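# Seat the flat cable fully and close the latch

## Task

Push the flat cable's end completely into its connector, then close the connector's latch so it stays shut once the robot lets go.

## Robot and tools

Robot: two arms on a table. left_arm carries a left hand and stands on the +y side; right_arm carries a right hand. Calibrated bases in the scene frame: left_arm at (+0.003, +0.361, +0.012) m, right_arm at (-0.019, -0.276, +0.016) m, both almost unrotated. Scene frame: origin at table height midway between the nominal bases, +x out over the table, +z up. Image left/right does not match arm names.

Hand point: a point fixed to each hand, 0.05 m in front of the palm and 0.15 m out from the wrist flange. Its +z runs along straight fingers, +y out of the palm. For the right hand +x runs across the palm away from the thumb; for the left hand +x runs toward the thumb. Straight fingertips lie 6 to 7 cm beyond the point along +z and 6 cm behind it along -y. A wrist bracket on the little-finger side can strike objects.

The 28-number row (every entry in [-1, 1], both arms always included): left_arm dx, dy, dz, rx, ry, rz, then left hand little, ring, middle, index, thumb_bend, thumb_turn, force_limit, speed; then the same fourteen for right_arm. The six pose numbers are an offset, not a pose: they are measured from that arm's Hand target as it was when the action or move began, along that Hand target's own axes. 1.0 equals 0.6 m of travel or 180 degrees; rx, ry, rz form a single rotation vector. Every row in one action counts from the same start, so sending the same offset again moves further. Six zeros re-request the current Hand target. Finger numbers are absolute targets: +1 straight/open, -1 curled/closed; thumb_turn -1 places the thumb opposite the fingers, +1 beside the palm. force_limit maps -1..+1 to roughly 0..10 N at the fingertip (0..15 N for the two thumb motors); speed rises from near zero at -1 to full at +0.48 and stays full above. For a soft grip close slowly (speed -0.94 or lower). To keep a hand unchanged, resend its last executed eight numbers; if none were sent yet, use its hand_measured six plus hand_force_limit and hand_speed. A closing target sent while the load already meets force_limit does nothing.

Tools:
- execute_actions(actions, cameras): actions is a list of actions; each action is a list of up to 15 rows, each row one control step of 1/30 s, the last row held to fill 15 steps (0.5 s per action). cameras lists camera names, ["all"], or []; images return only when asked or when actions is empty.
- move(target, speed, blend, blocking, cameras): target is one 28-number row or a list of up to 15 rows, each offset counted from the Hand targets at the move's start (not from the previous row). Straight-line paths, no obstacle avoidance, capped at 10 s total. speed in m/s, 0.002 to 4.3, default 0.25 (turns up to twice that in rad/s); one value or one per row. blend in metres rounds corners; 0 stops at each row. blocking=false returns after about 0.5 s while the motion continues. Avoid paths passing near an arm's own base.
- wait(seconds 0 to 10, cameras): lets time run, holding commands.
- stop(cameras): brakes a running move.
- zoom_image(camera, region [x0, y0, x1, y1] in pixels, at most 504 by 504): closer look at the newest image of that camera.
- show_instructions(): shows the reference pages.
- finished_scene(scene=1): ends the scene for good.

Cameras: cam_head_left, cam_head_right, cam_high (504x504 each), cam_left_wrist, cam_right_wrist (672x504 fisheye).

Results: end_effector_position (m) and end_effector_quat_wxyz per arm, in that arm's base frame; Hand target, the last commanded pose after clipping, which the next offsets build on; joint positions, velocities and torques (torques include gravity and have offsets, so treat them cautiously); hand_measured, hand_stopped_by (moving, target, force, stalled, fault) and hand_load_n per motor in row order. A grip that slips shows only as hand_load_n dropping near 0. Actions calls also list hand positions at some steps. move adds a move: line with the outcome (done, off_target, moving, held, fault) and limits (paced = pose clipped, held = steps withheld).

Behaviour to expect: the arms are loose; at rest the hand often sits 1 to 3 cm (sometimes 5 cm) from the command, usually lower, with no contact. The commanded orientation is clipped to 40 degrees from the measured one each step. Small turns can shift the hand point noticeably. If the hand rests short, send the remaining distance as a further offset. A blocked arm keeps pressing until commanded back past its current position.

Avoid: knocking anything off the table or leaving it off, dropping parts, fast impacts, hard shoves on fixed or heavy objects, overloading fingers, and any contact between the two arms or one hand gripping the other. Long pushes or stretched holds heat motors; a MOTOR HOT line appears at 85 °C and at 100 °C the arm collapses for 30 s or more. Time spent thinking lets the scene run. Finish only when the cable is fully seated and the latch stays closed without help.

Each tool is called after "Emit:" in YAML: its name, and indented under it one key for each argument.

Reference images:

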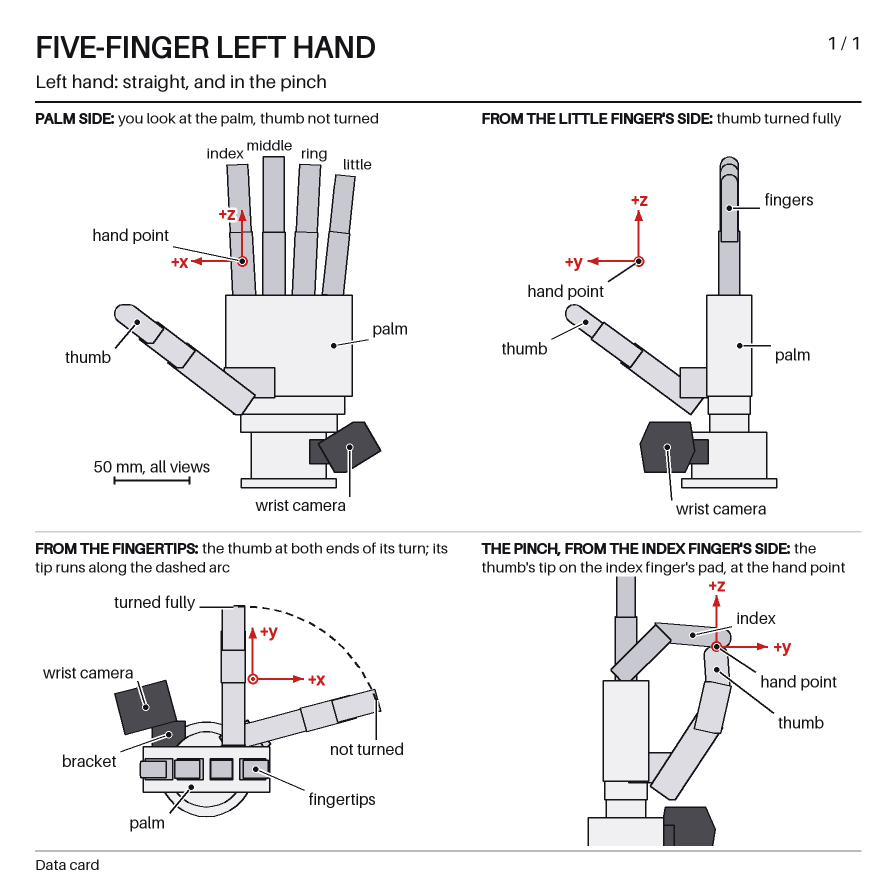

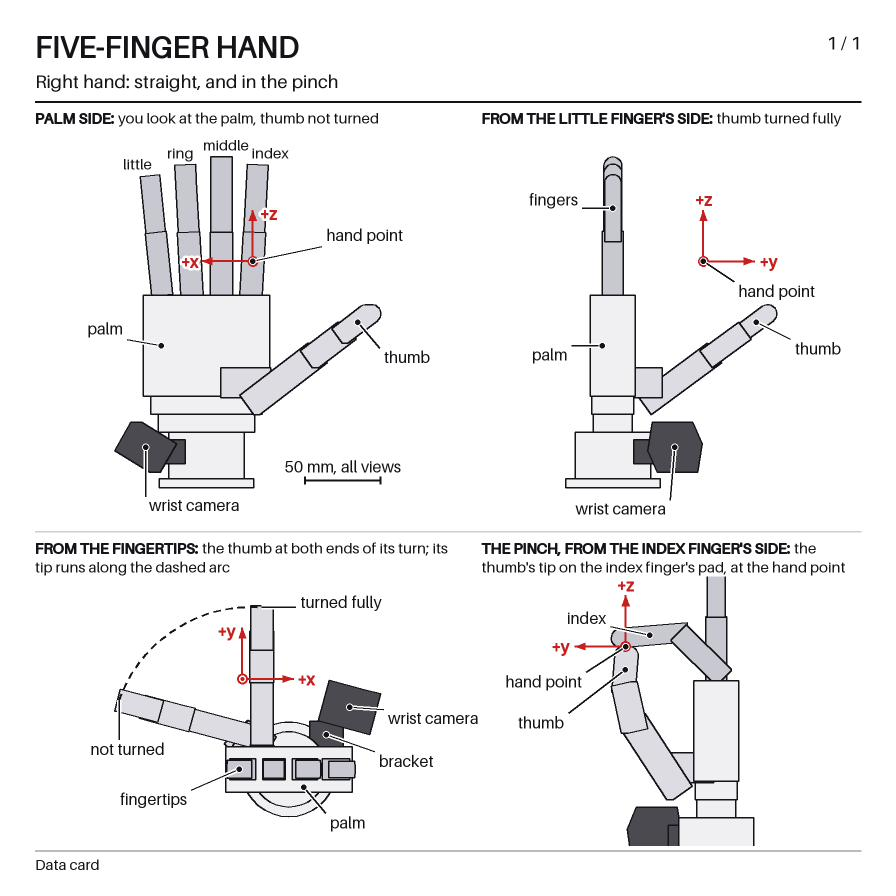

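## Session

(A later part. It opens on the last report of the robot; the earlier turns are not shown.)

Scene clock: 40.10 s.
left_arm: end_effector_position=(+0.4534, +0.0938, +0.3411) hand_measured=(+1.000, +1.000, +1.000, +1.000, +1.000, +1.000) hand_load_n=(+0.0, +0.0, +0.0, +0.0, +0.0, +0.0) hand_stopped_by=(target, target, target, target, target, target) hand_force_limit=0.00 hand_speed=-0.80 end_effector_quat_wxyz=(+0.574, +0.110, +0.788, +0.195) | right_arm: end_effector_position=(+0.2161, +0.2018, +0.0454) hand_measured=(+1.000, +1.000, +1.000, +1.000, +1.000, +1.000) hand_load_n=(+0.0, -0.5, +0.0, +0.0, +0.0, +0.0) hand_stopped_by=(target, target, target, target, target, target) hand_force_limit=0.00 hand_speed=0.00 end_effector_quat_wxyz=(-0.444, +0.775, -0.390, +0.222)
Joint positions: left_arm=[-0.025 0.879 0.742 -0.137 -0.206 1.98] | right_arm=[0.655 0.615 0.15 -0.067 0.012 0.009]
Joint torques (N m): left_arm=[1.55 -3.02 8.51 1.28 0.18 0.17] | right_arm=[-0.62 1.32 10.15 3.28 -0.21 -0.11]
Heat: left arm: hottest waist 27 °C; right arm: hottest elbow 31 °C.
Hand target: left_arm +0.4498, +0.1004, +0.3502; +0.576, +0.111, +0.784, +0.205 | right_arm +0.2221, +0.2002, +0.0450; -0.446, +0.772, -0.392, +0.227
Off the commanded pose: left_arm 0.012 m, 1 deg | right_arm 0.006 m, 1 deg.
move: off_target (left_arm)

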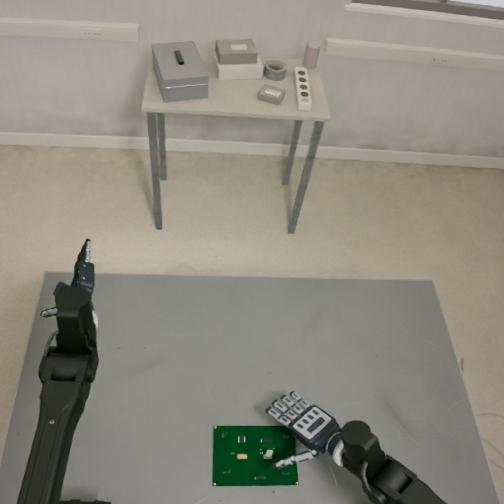

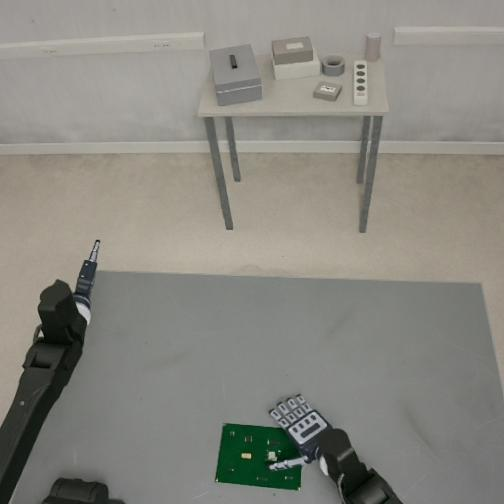

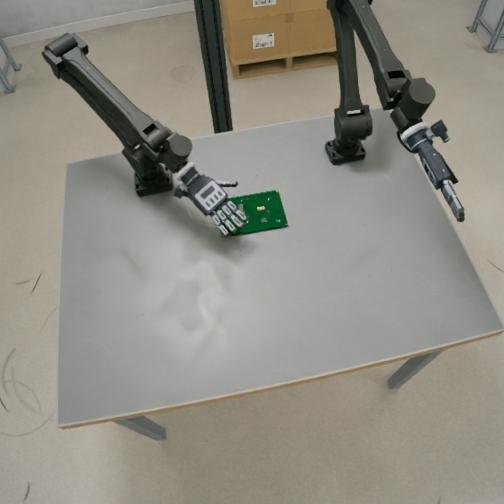

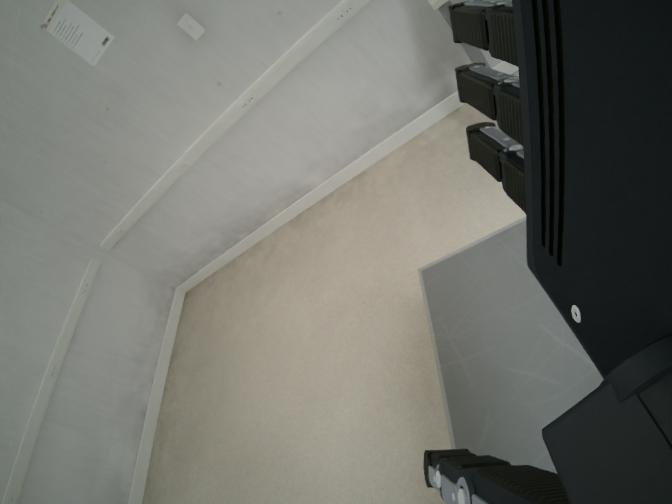

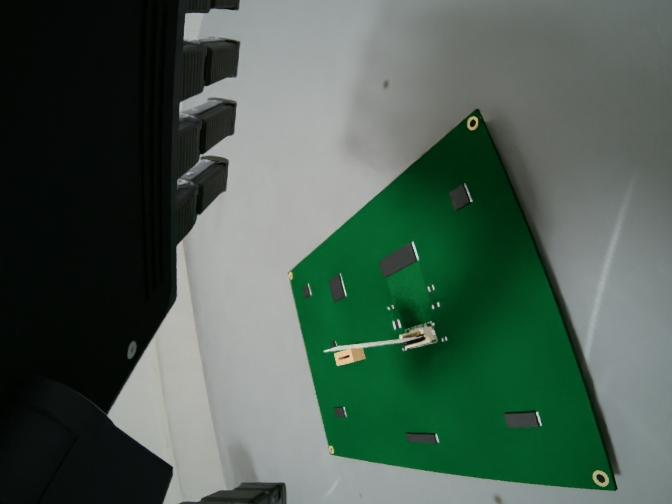

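Emit:
move:
  target: [0,0,0,0,0,0, 1,1,1,1,1,1,0,-0.8, -0.077,0.0427,0.0892,0,0,0, 1,1,1,1,1,1,0,0]
  cameras: ["cam_right_wrist"]
  speed: 0.08

Scene clock: 43.83 s.
left_arm: end_effector_position=(+0.4534, +0.0938, +0.3411) hand_measured=(+1.000, +1.000, +1.000, +1.000, +1.000, +1.000) hand_load_n=(+0.0, +0.0, +0.0, +0.0, +0.0, +0.0) hand_stopped_by=(target, target, target, target, target, target) hand_force_limit=0.00 hand_speed=-0.80 end_effector_quat_wxyz=(+0.574, +0.110, +0.788, +0.195) | right_arm: end_effector_position=(+0.2170, +0.2467, -0.0124) hand_measured=(+1.000, +1.000, +1.000, +1.000, +1.000, +1.000) hand_load_n=(+0.0, +0.0, +0.0, +0.0, +0.0, +0.0) hand_stopped_by=(target, target, target, target, target, target) hand_force_limit=0.00 hand_speed=0.00 end_effector_quat_wxyz=(-0.430, +0.782, -0.390, +0.227)
Joint positions: left_arm=[-0.025 0.879 0.742 -0.137 -0.206 1.98] | right_arm=[0.857 1.131 0.136 0.427 0.198 0.102]
Joint torques (N m): left_arm=[1.61 -3.08 8.53 1.29 0.18 0.17] | right_arm=[1.26 -1.85 7.86 3.26 0.19 0.17]
Heat: left arm: hottest waist 27 °C; right arm: hottest elbow 31 °C.
Hand target: left_arm +0.4498, +0.1004, +0.3502; +0.576, +0.111, +0.784, +0.205 | right_arm +0.2220, +0.2572, -0.0040; -0.446, +0.772, -0.392, +0.227
Off the commanded pose: left_arm 0.012 m, 1 deg | right_arm 0.014 m, 2 deg.
move: off_target (left_arm, right_arm)
Images, in order (width x height): cam_right_wrist 672x504.

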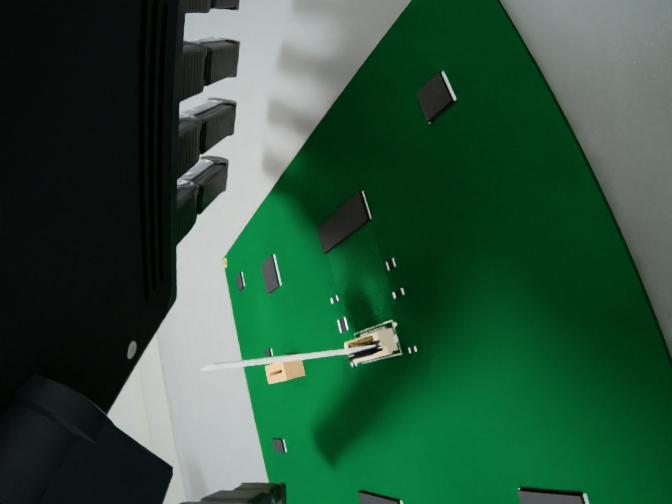

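Emit:
zoom_image:
  camera: "cam_right_wrist"
  region: [335, 310, 415, 370]

Emit:
zoom_image:
  camera: "cam_high"
  region: [212, 185, 296, 245]

Scaled by 6.300 from the camera's 672x504 image, which has a finer 960x720 frame.

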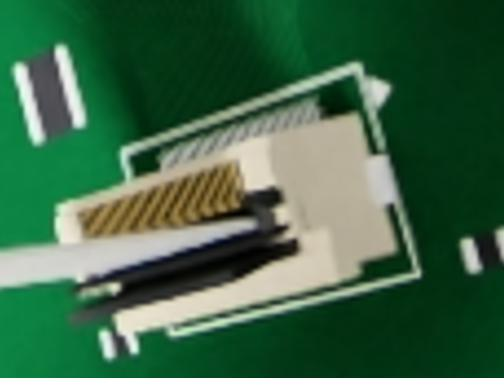

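This scene's latest camera images include none from cam_high. They are from: cam_right_wrist. cam_high's image comes with the result of a call that names it in "cameras".

Emit:
move:
  target: [0,0,0,0,0,0, 1,1,1,1,1,1,0,-0.8, -0.0165,-0.0667,-0.0482,0.138,-0.0741,-0.023, 1,1,1,1,1,1,0,0]
  cameras: ["cam_right_wrist", "cam_high", "cam_head_right"]
  speed: 0.12

Scene clock: 49.93 s.
left_arm: end_effector_position=(+0.4534, +0.0938, +0.3411) hand_measured=(+1.000, +1.000, +1.000, +1.000, +1.000, +1.000) hand_load_n=(+0.0, +0.0, +0.0, +0.0, +0.0, +0.0) hand_stopped_by=(target, target, target, target, target, target) hand_force_limit=0.00 hand_speed=-0.80 end_effector_quat_wxyz=(+0.574, +0.110, +0.788, +0.195) | right_arm: end_effector_position=(+0.2081, +0.2627, +0.0261) hand_measured=(+1.000, +1.000, +1.000, +1.000, +1.000, +1.000) hand_load_n=(+0.0, +0.0, +0.0, +0.0, +0.0, +0.0) hand_stopped_by=(target, target, target, target, target, target) hand_force_limit=0.00 hand_speed=0.00 end_effector_quat_wxyz=(-0.573, +0.731, -0.298, +0.220)
Joint positions: left_arm=[-0.025 0.879 0.742 -0.137 -0.206 1.98] | right_arm=[0.796 1.239 0.004 0.985 -0.02 0.015]
Joint torques (N m): left_arm=[1.61 -3.08 8.51 1.29 0.18 0.17] | right_arm=[0.85 -3.43 5.42 1.78 0.1 0.04]
Heat: left arm: hottest elbow 28 °C; right arm: hottest elbow 31 °C.
Hand target: left_arm +0.4498, +0.1004, +0.3502; +0.576, +0.111, +0.784, +0.205 | right_arm +0.2112, +0.2662, +0.0327; -0.580, +0.725, -0.299, +0.221 (not the last commanded pose)
Off the commanded pose: left_arm 0.012 m, 1 deg | right_arm 0.019 m, 10 deg.
move: held (right_arm; a check stopped the path), off_target (left_arm); limits=held
pose unreachable (right arm): on one or more control steps of this call, first in action 0 (counted from 0), this arm could not follow its commanded pose, so it was not sent that pose on those steps. It may still have moved: this result reports where it is.
cause: moving toward the commanded pose would bring two parts of the arm too close to each other (joints 2 (shoulder) and 3 (elbow) lie between them).
Images, in order (width x height): cam_head_right 504x504, cam_high 504x504, cam_right_wrist 672x504.

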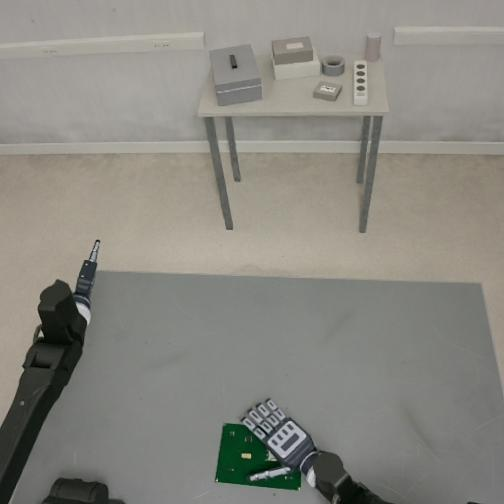

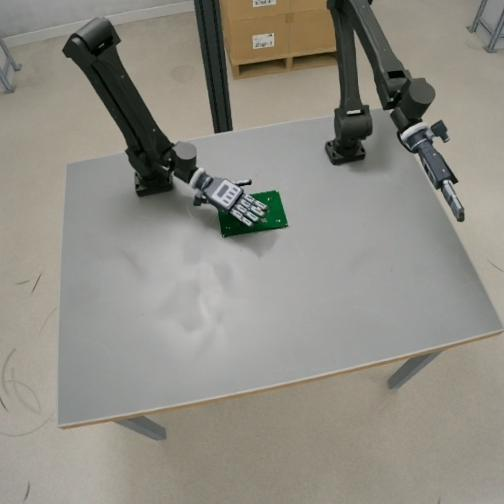

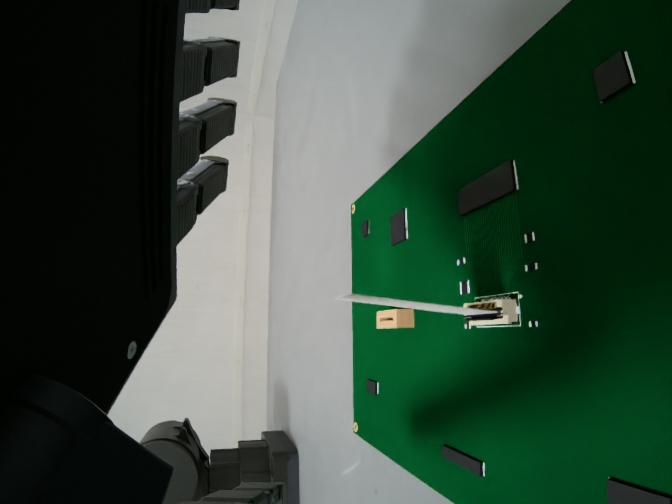

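Emit:
zoom_image:
  camera: "cam_right_wrist"
  region: [452, 280, 532, 340]

Scaled by 6.300 from the camera's 672x504 image, which has a finer 960x720 frame.

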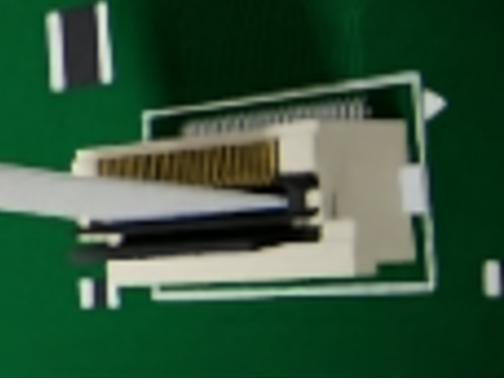

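Emit:
zoom_image:
  camera: "cam_right_wrist"
  region: [458, 290, 506, 326]

Scaled by 10.500 from the camera's 672x504 image, which has a finer 960x720 frame.

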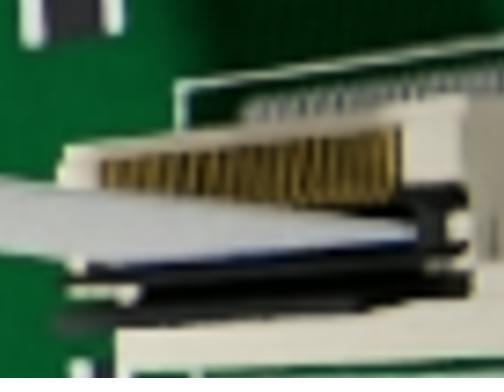

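Emit:
move:
  target: [0,0,0,0,0,0, 1,1,1,1,1,1,0,-0.8, 0.0198,-0.0017,-0.0068,0.0044,0.1622,0.0383, 1,1,1,1,1,1,0,0]
  cameras: ["cam_right_wrist", "cam_high", "cam_head_right"]
  speed: 0.12

Scene clock: 56.10 s.
left_arm: end_effector_position=(+0.4534, +0.0938, +0.3411) hand_measured=(+1.000, +1.000, +1.000, +1.000, +1.000, +1.000) hand_load_n=(+0.0, +0.0, +0.0, +0.0, +0.0, +0.0) hand_stopped_by=(target, target, target, target, target, target) hand_force_limit=0.00 hand_speed=-0.80 end_effector_quat_wxyz=(+0.574, +0.110, +0.788, +0.195) | right_arm: end_effector_position=(+0.2139, +0.2304, +0.0147) hand_measured=(+1.000, +1.000, +1.000, +1.000, +1.000, +1.000) hand_load_n=(+0.0, +0.0, +0.0, +0.0, +0.0, +0.0) hand_stopped_by=(target, target, target, target, target, target) hand_force_limit=0.00 hand_speed=0.00 end_effector_quat_wxyz=(-0.476, +0.641, -0.470, +0.376)
Joint positions: left_arm=[-0.025 0.879 0.742 -0.137 -0.206 1.98] | right_arm=[1.228 1.211 0.038 0.731 0.91 0.322]
Joint torques (N m): left_arm=[1.61 -3.02 8.53 1.29 0.18 0.17] | right_arm=[1.08 -3.43 8.64 1.54 0.47 0.19]
Heat: left arm: hottest elbow 28 °C; right arm: hottest elbow 31 °C.
Hand target: left_arm +0.4498, +0.1004, +0.3502; +0.576, +0.111, +0.784, +0.205 | right_arm +0.2173, +0.2553, +0.0344; -0.503, +0.623, -0.476, +0.364
Off the commanded pose: left_arm 0.012 m, 1 deg | right_arm 0.032 m, 4 deg.
move: off_target (left_arm, right_arm)
Images, in order (width x height): cam_head_right 504x504, cam_high 504x504, cam_right_wrist 672x504.

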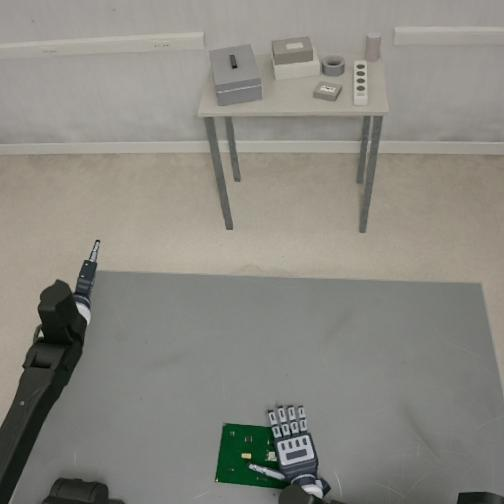

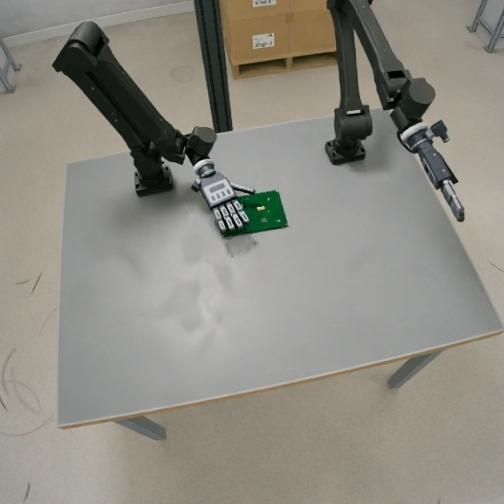

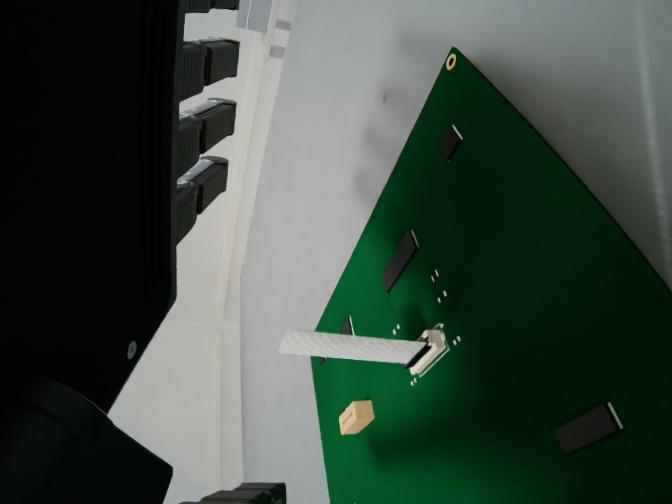

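Emit:
zoom_image:
  camera: "cam_right_wrist"
  region: [390, 310, 470, 385]

Emit:
zoom_image:
  camera: "cam_right_wrist"
  region: [398, 320, 456, 380]

Scaled by 6.300 from the camera's 672x504 image, which has a finer 960x720 frame.

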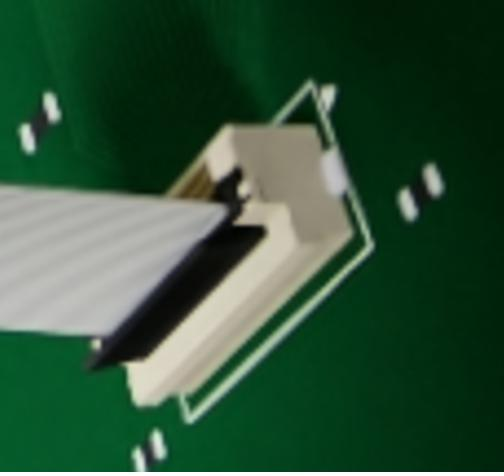

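Scaled by 8.400 from the camera's 672x504 image, which has a finer 960x720 frame.

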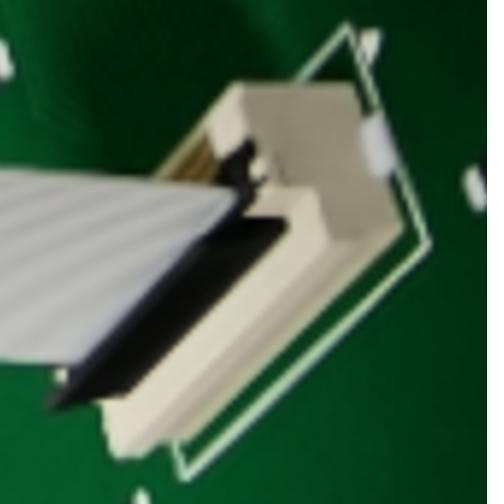

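Emit:
move:
  target:
    - [0,0,0,0,0,0, 1,1,1,1,1,1,0,-0.8, -0.0042,-0.1622,-0.0382,0,0,0, 1,1,1,1,1,1,0,0]
    - [0.1137,-0.5373,-0.3497,0.3605,0.1742,-0.5085, 1,1,1,1,1,1,0,-0.8, 0.3845,-0.2648,-0.1223,0,0,0, 1,1,1,1,1,1,0,0]
    - [0.2733,-0.8688,-0.4555,0.3605,0.1742,-0.5085, 1,1,1,1,1,1,0,-0.8, 0.3845,-0.2648,-0.1223,0,0,0, 1,1,1,1,1,1,0,0]
  cameras: ["all"]
  speed: [0.2, 0.5, 0.15]
  blend: [0.02, 0.03, 0]

Scene clock: 67.23 s.
left_arm: end_effector_position=(+0.1703, -0.3362, +0.0300) hand_measured=(+1.000, +1.000, +1.000, +1.000, +1.000, +1.000) hand_load_n=(+0.0, +0.0, +0.0, -0.5, +0.0, -0.5) hand_stopped_by=(target, target, target, target, target, target) hand_force_limit=0.00 hand_speed=-0.80 end_effector_quat_wxyz=(+0.211, -0.238, +0.733, -0.602) | right_arm: end_effector_position=(+0.2453, +0.0273, +0.1651) hand_measured=(+1.000, +1.000, +1.000, +1.000, +1.000, +1.000) hand_load_n=(+0.0, -0.5, -0.5, +0.0, +0.0, +0.0) hand_stopped_by=(target, target, target, target, target, target) hand_force_limit=0.00 hand_speed=0.00 end_effector_quat_wxyz=(-0.503, +0.624, -0.490, +0.342)
Joint positions: left_arm=[-1.118 1.455 0.087 1.176 -0.194 -0.014] | right_arm=[-0.562 0.17 0.271 -0.496 -0.83 -0.231]
Joint torques (N m): left_arm=[-0.85 -2.61 4.27 2.96 -0.2 -0.09] | right_arm=[-0.67 4.01 17.28 1.58 -0.51 -0.11]
Heat: left arm: hottest elbow 28 °C; right arm: hottest elbow 33 °C.
Hand target: left_arm +0.1720, -0.3497, +0.0443; +0.208, -0.239, +0.716, -0.622 | right_arm +0.2500, +0.0199, +0.1999; -0.503, +0.623, -0.476, +0.364
Off the commanded pose: left_arm 0.020 m, 3 deg | right_arm 0.036 m, 3 deg.
move: off_target (left_arm, right_arm)

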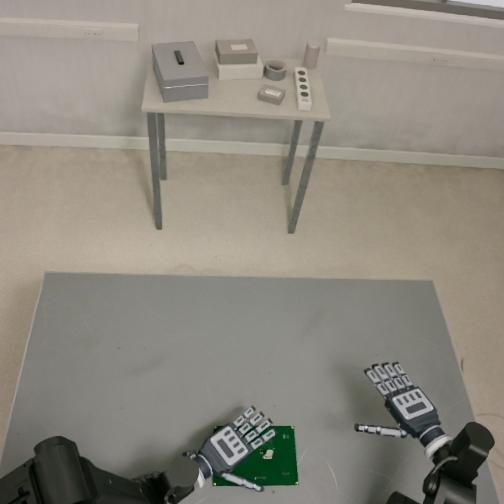

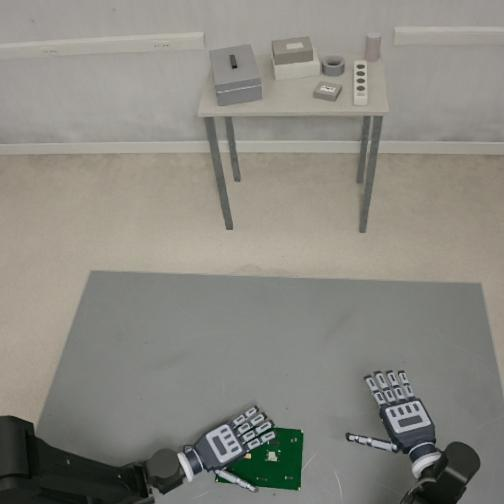

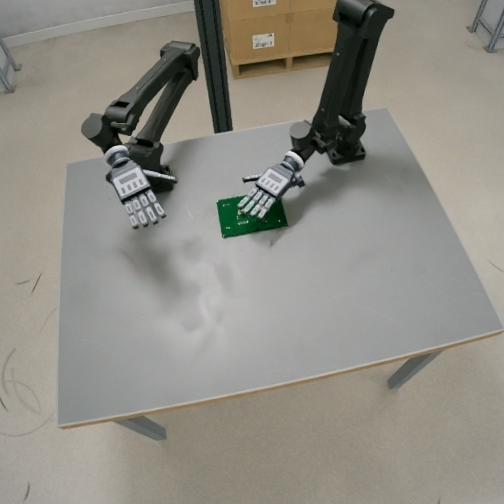

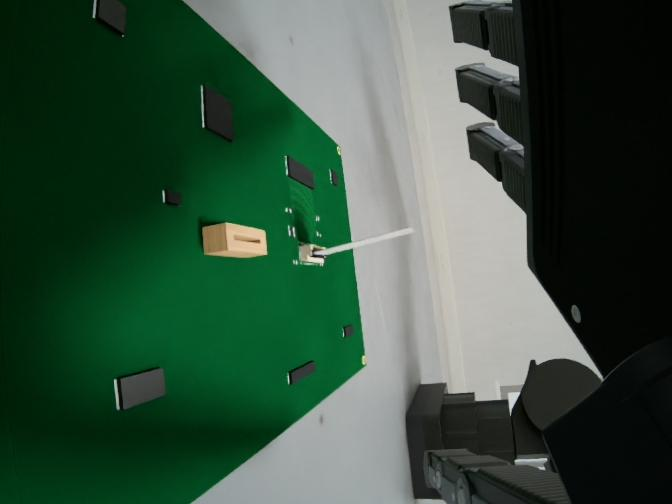

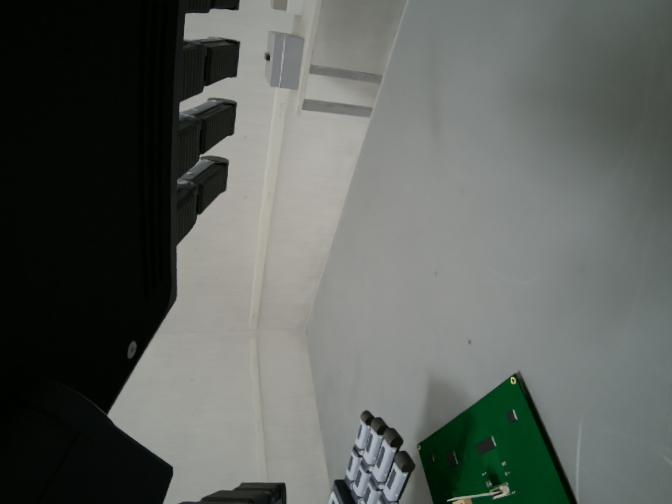

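Emit:
zoom_image:
  camera: "cam_left_wrist"
  region: [280, 220, 360, 280]

Emit:
zoom_image:
  camera: "cam_left_wrist"
  region: [290, 232, 334, 274]

Scaled by 6.300 from the camera's 672x504 image, which has a finer 960x720 frame.

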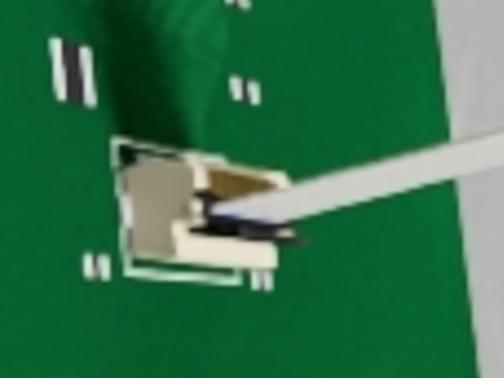

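Scaled by 11.455 from the camera's 672x504 image, which has a finer 960x720 frame.

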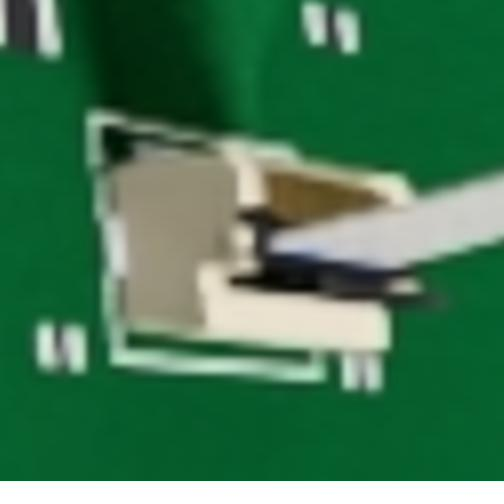

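Emit:
move:
  target: [0.0215,0.0178,0.0873,0,-0.055,-0.0078, 1,1,1,1,1,1,0,-0.8, 0,0,0,0,0,0, 1,1,1,1,1,1,0,0]
  cameras: ["cam_left_wrist"]
  speed: 0.08

Scene clock: 69.93 s.
left_arm: end_effector_position=(+0.1919, -0.3783, +0.0106) hand_measured=(+1.000, +1.000, +1.000, +1.000, +1.000, +1.000) hand_load_n=(+0.0, +0.0, +0.0, +0.0, +0.0, -0.5) hand_stopped_by=(target, target, target, target, target, target) hand_force_limit=0.00 hand_speed=-0.80 end_effector_quat_wxyz=(+0.270, -0.295, +0.713, -0.576) | right_arm: end_effector_position=(+0.2453, +0.0273, +0.1651) hand_measured=(+1.000, +1.000, +1.000, +1.000, +1.000, +1.000) hand_load_n=(+0.0, +0.0, +0.0, +0.0, +0.0, -0.5) hand_stopped_by=(target, target, target, target, target, target) hand_force_limit=0.00 hand_speed=0.00 end_effector_quat_wxyz=(-0.503, +0.624, -0.490, +0.342)
Joint positions: left_arm=[-1.248 1.657 0.231 1.208 -0.498 -0.06] | right_arm=[-0.562 0.17 0.271 -0.496 -0.83 -0.231]
Joint torques (N m): left_arm=[-0.79 -4.6 4.59 2.85 -0.28 -0.11] | right_arm=[-0.73 4.19 17.22 1.57 -0.49 -0.13]
Heat: left arm: hottest elbow 28 °C; right arm: hottest elbow 34 °C.
Hand target: left_arm +0.1920, -0.3977, +0.0265; +0.262, -0.301, +0.692, -0.602 | right_arm +0.2500, +0.0199, +0.1999; -0.503, +0.623, -0.476, +0.364
Off the commanded pose: left_arm 0.025 m, 4 deg | right_arm 0.036 m, 3 deg.
move: off_target (left_arm, right_arm)
Images, in order (width x height): cam_left_wrist 672x504.

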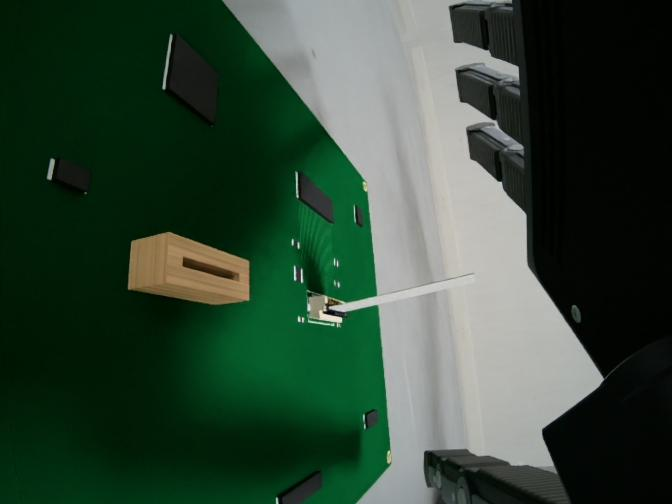

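Emit:
zoom_image:
  camera: "cam_left_wrist"
  region: [298, 280, 358, 334]

Scaled by 8.400 from the camera's 672x504 image, which has a finer 960x720 frame.

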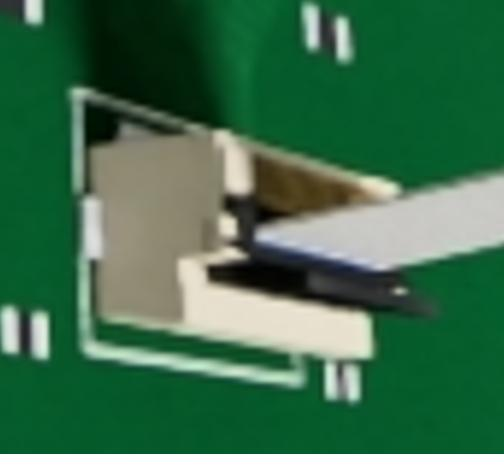

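Emit:
move:
  target:
    - [-0.0488,-0.0598,-0.0543,0,-0.03,-0.004, 1,1,1,1,1,1,0,-0.8, 0,0,0,0,0,0, 1,1,1,1,1,1,0,0]
    - [-0.1225,-0.1187,-0.1573,0,-0.1321,-0.0185, 1,1,1,1,-1,-1,0,0, 0,0,0,0,0,0, 1,1,1,1,1,1,0,0]
    - [-0.1225,-0.023,-0.1438,0,-0.1321,-0.0185, 1,1,1,1,-1,-1,0,0, 0,0,0,0,0,0, 1,1,1,1,1,1,0,0]
  cameras: ["cam_left_wrist","cam_high"]
  speed: [0.1,0.25,0.12]
  blend: [0.01,0,0]

Scene clock: 79.60 s.
left_arm: end_effector_position=(+0.1803, -0.2848, +0.0469) hand_measured=(+1.000, +1.000, +1.000, +1.000, -0.934, -1.000) hand_load_n=(+0.0, +0.0, +0.0, +0.0, +7.0, +1.0) hand_stopped_by=(target, target, target, target, force, target) hand_force_limit=0.00 hand_speed=0.00 end_effector_quat_wxyz=(+0.379, -0.439, +0.620, -0.528) | right_arm: end_effector_position=(+0.2453, +0.0273, +0.1651) hand_measured=(+1.000, +1.000, +1.000, +1.000, +1.000, +1.000) hand_load_n=(+0.0, +0.0, +0.0, +0.0, +0.0, +0.0) hand_stopped_by=(target, target, target, target, target, target) hand_force_limit=0.00 hand_speed=0.00 end_effector_quat_wxyz=(-0.503, +0.624, -0.490, +0.342)
Joint positions: left_arm=[-1.478 1.264 0.113 0.788 -1.119 -0.324] | right_arm=[-0.562 0.17 0.271 -0.496 -0.83 -0.231]
Joint torques (N m): left_arm=[-0.38 -1.49 4.04 2.35 -0.5 0.15] | right_arm=[-0.21 4.6 17.32 1.48 -0.49 -0.13]
Heat: left arm: hottest elbow 29 °C; right arm: hottest elbow 37 °C.
Hand target: left_arm +0.1811, -0.2870, +0.0521; +0.381, -0.438, +0.614, -0.534 | right_arm +0.2500, +0.0199, +0.1999; -0.503, +0.623, -0.476, +0.364
Off the commanded pose: left_arm 0.006 m, 1 deg | right_arm 0.036 m, 3 deg.
move: off_target (right_arm); target 2's new numbers were sent with left_arm's hand 0.032 m and 4 deg from that target
Images, in order (width x height): cam_high 504x504, cam_left_wrist 672x504.

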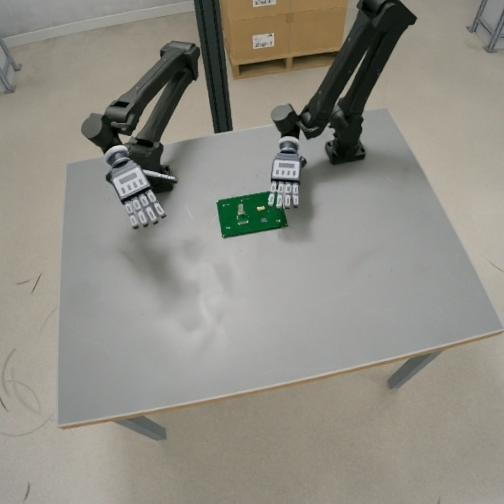

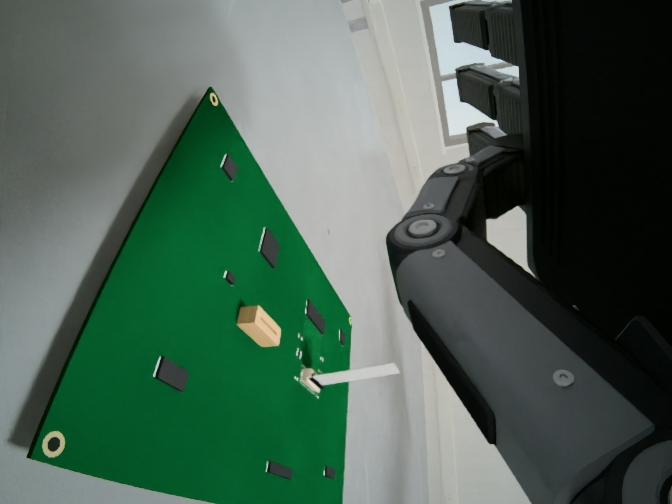

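Emit:
zoom_image:
  camera: "cam_left_wrist"
  region: [280, 345, 350, 405]

Scaled by 7.200 from the camera's 672x504 image, which has a finer 960x720 frame.

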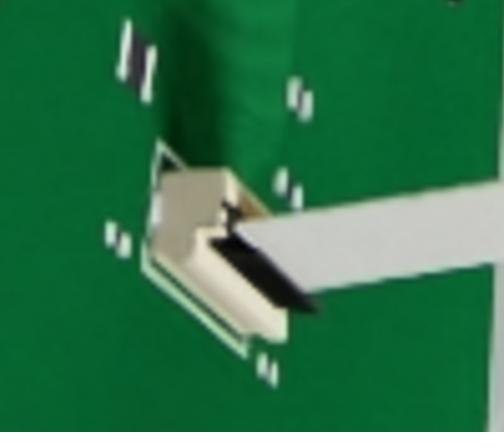

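Emit:
move:
  target:
    - [0,0,0,0,0,0, 1,1,1,1,-1,1,0,0, 0,0,0,0,0,0, -1,-1,-1,1,1,1,0,0]
    - [0,0,0,0,0,0, 1,1,1,1,-1,1,0,0, -0.3153,0.0247,-0.0702,-0.3677,-0.2661,-0.3479, -1,-1,-1,1,1,1,0,0]
    - [0,0,0,0,0,0, 1,1,1,1,1,1,0,0, -0.3122,0.1463,-0.0415,-0.3677,-0.2661,-0.3479, -1,-1,-1,1,1,1,0,0]
  cameras: ["all"]
  speed: [0.1,0.4,0.12]
  blend: [0,0.02,0]

Scene clock: 89.63 s.
left_arm: end_effector_position=(+0.1805, -0.2845, +0.0469) hand_measured=(+1.000, +1.000, +1.000, +1.000, +1.000, +1.000) hand_load_n=(+0.0, +0.0, +0.0, +0.0, +0.0, +0.0) hand_stopped_by=(target, target, target, target, target, target) hand_force_limit=0.00 hand_speed=0.00 end_effector_quat_wxyz=(+0.381, -0.436, +0.622, -0.527) | right_arm: end_effector_position=(+0.1504, +0.1860, +0.1280) hand_measured=(-1.000, -1.000, -1.000, +1.000, +1.000, +1.000) hand_load_n=(+0.0, -0.5, +0.0, +0.0, +0.0, +0.0) hand_stopped_by=(target, target, target, target, target, target) hand_force_limit=0.00 hand_speed=0.00 end_effector_quat_wxyz=(+0.001, +1.000, -0.013, -0.006)
Joint positions: left_arm=[-1.478 1.266 0.113 0.793 -1.119 -0.311] | right_arm=[0.926 1.187 0.891 -1.283 -0.009 -0.619]
Joint torques (N m): left_arm=[-0.32 -1.49 4.01 2.36 -0.49 0.14] | right_arm=[1.49 -5.01 9.07 0.85 0.16 -0.14]
Heat: left arm: hottest elbow 28 °C; right arm: hottest elbow 38 °C.
Hand target: left_arm +0.1811, -0.2870, +0.0521; +0.381, -0.438, +0.614, -0.534 | right_arm +0.1541, +0.1890, +0.1250; +0.000, +1.000, +0.000, +0.000
Off the commanded pose: left_arm 0.006 m, 1 deg | right_arm 0.006 m, 2 deg.
move: done

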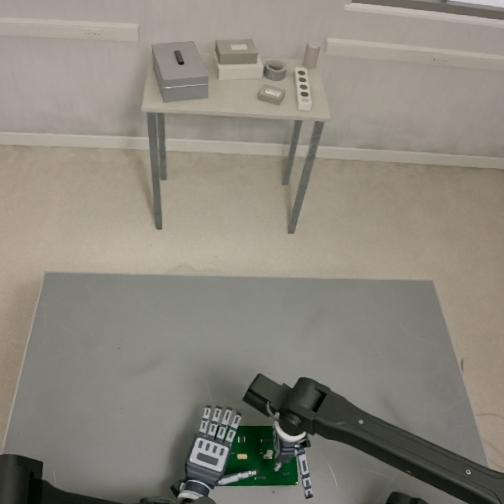

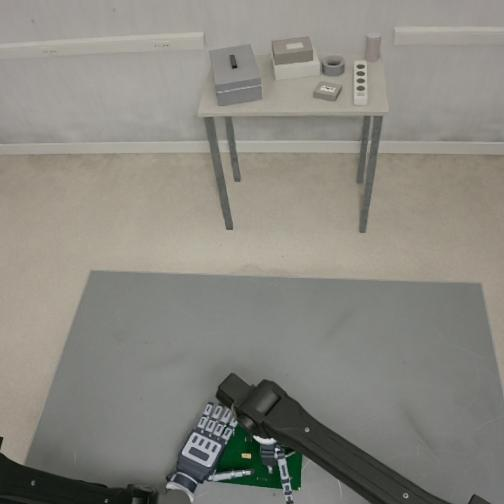

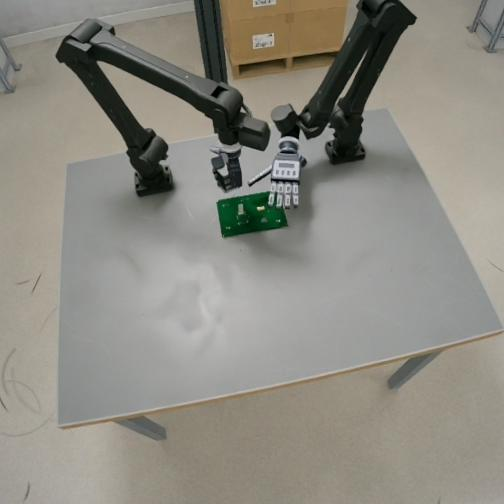

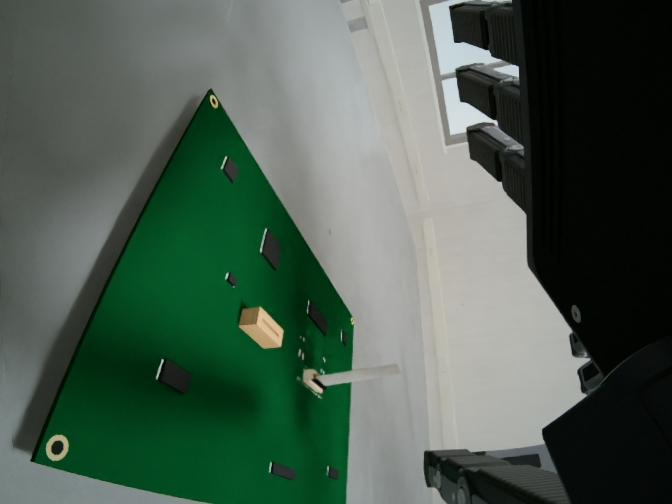

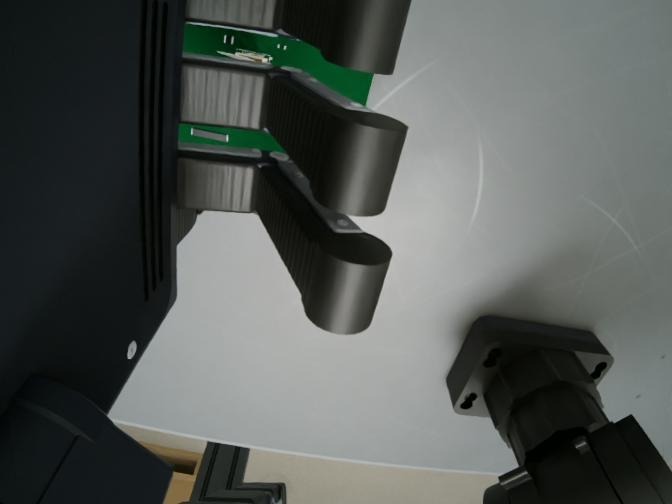

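Emit:
move:
  target: [0,0,0,0,0,0, 1,1,1,1,1,1,0,0, 0,0,0.075,0,0,0, -1,-1,-1,1,1,1,0,0]
  cameras: ["all"]
  speed: 0.1

Scene clock: 91.53 s.
left_arm: end_effector_position=(+0.1805, -0.2845, +0.0469) hand_measured=(+1.000, +1.000, +1.000, +1.000, +1.000, +1.000) hand_load_n=(+0.0, +0.0, +0.0, -0.5, +0.0, -0.5) hand_stopped_by=(target, target, target, target, target, target) hand_force_limit=0.00 hand_speed=0.00 end_effector_quat_wxyz=(+0.381, -0.436, +0.622, -0.527) | right_arm: end_effector_position=(+0.1506, +0.1863, +0.0836) hand_measured=(-1.000, -1.000, -1.000, +1.000, +1.000, +1.000) hand_load_n=(+0.0, +0.0, +0.0, +0.0, +0.0, +0.0) hand_stopped_by=(target, target, target, target, target, target) hand_force_limit=0.00 hand_speed=0.00 end_effector_quat_wxyz=(+0.000, +1.000, -0.013, -0.006)
Joint positions: left_arm=[-1.478 1.266 0.113 0.793 -1.119 -0.311] | right_arm=[0.926 1.234 0.805 -1.148 -0.009 -0.619]
Joint torques (N m): left_arm=[-0.32 -1.49 4 2.35 -0.5 0.14] | right_arm=[1.61 -4.84 8.54 0.95 0.14 -0.12]
Heat: left arm: hottest elbow 28 °C; right arm: hottest elbow 38 °C.
Hand target: left_arm +0.1811, -0.2870, +0.0521; +0.381, -0.438, +0.614, -0.534 | right_arm +0.1540, +0.1890, +0.0800; +0.000, +1.000, +0.000, +0.000
Off the commanded pose: left_arm 0.006 m, 1 deg | right_arm 0.006 m, 2 deg.
move: done

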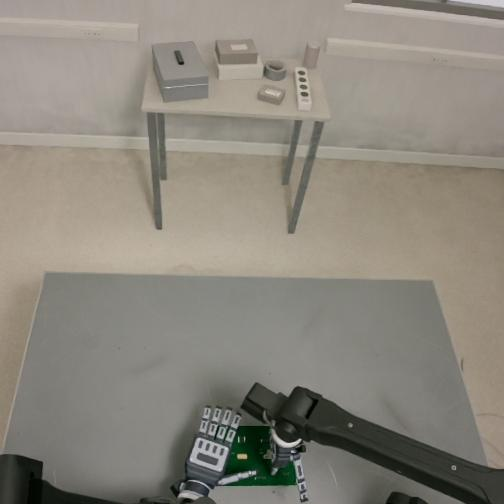

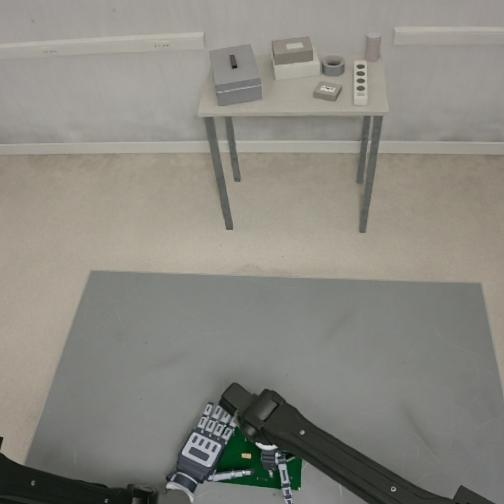

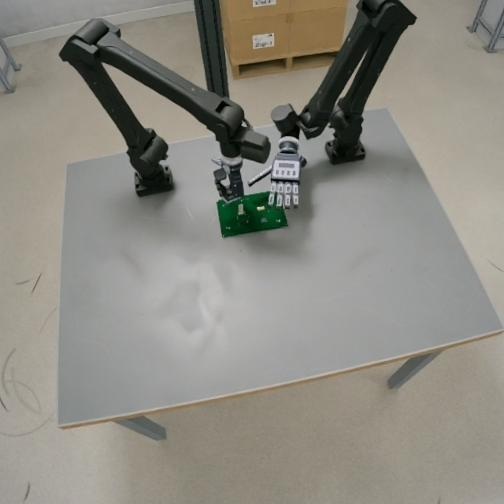

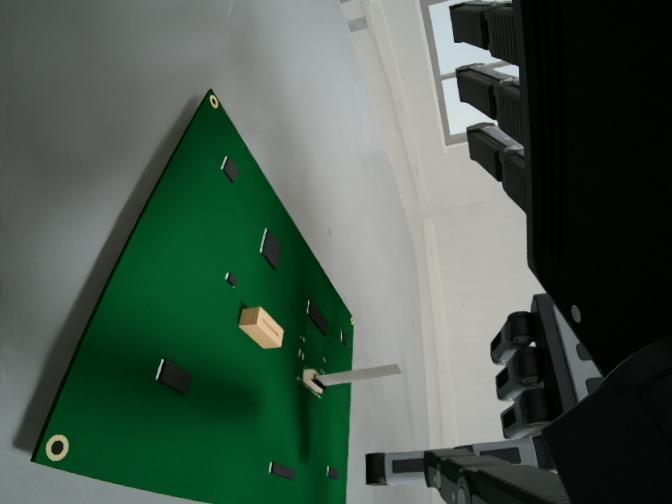

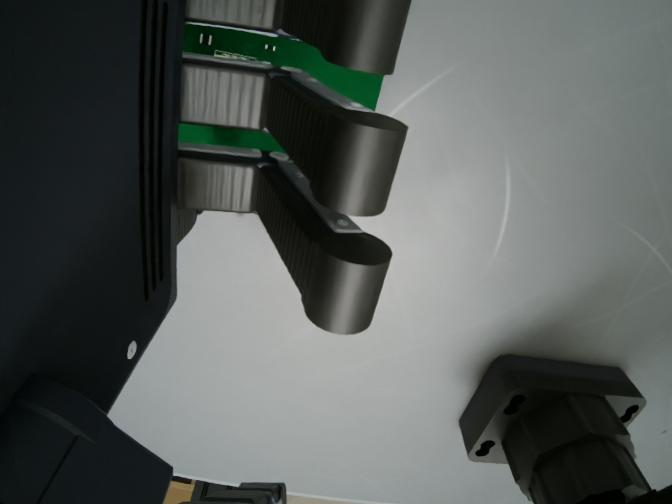

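Emit:
zoom_image:
  camera: "cam_left_wrist"
  region: [280, 340, 440, 500]

Scaled by 3.150 from the camera's 672x504 image, which has a finer 960x720 frame.

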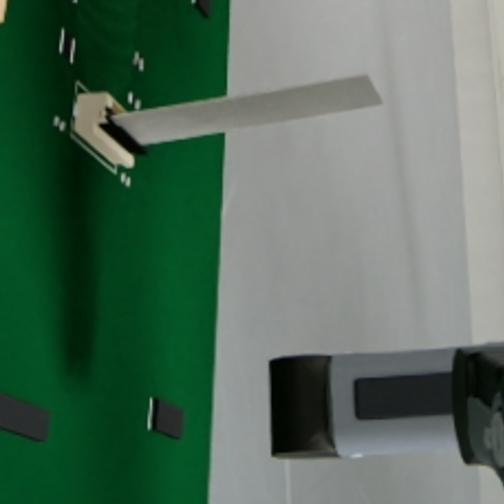

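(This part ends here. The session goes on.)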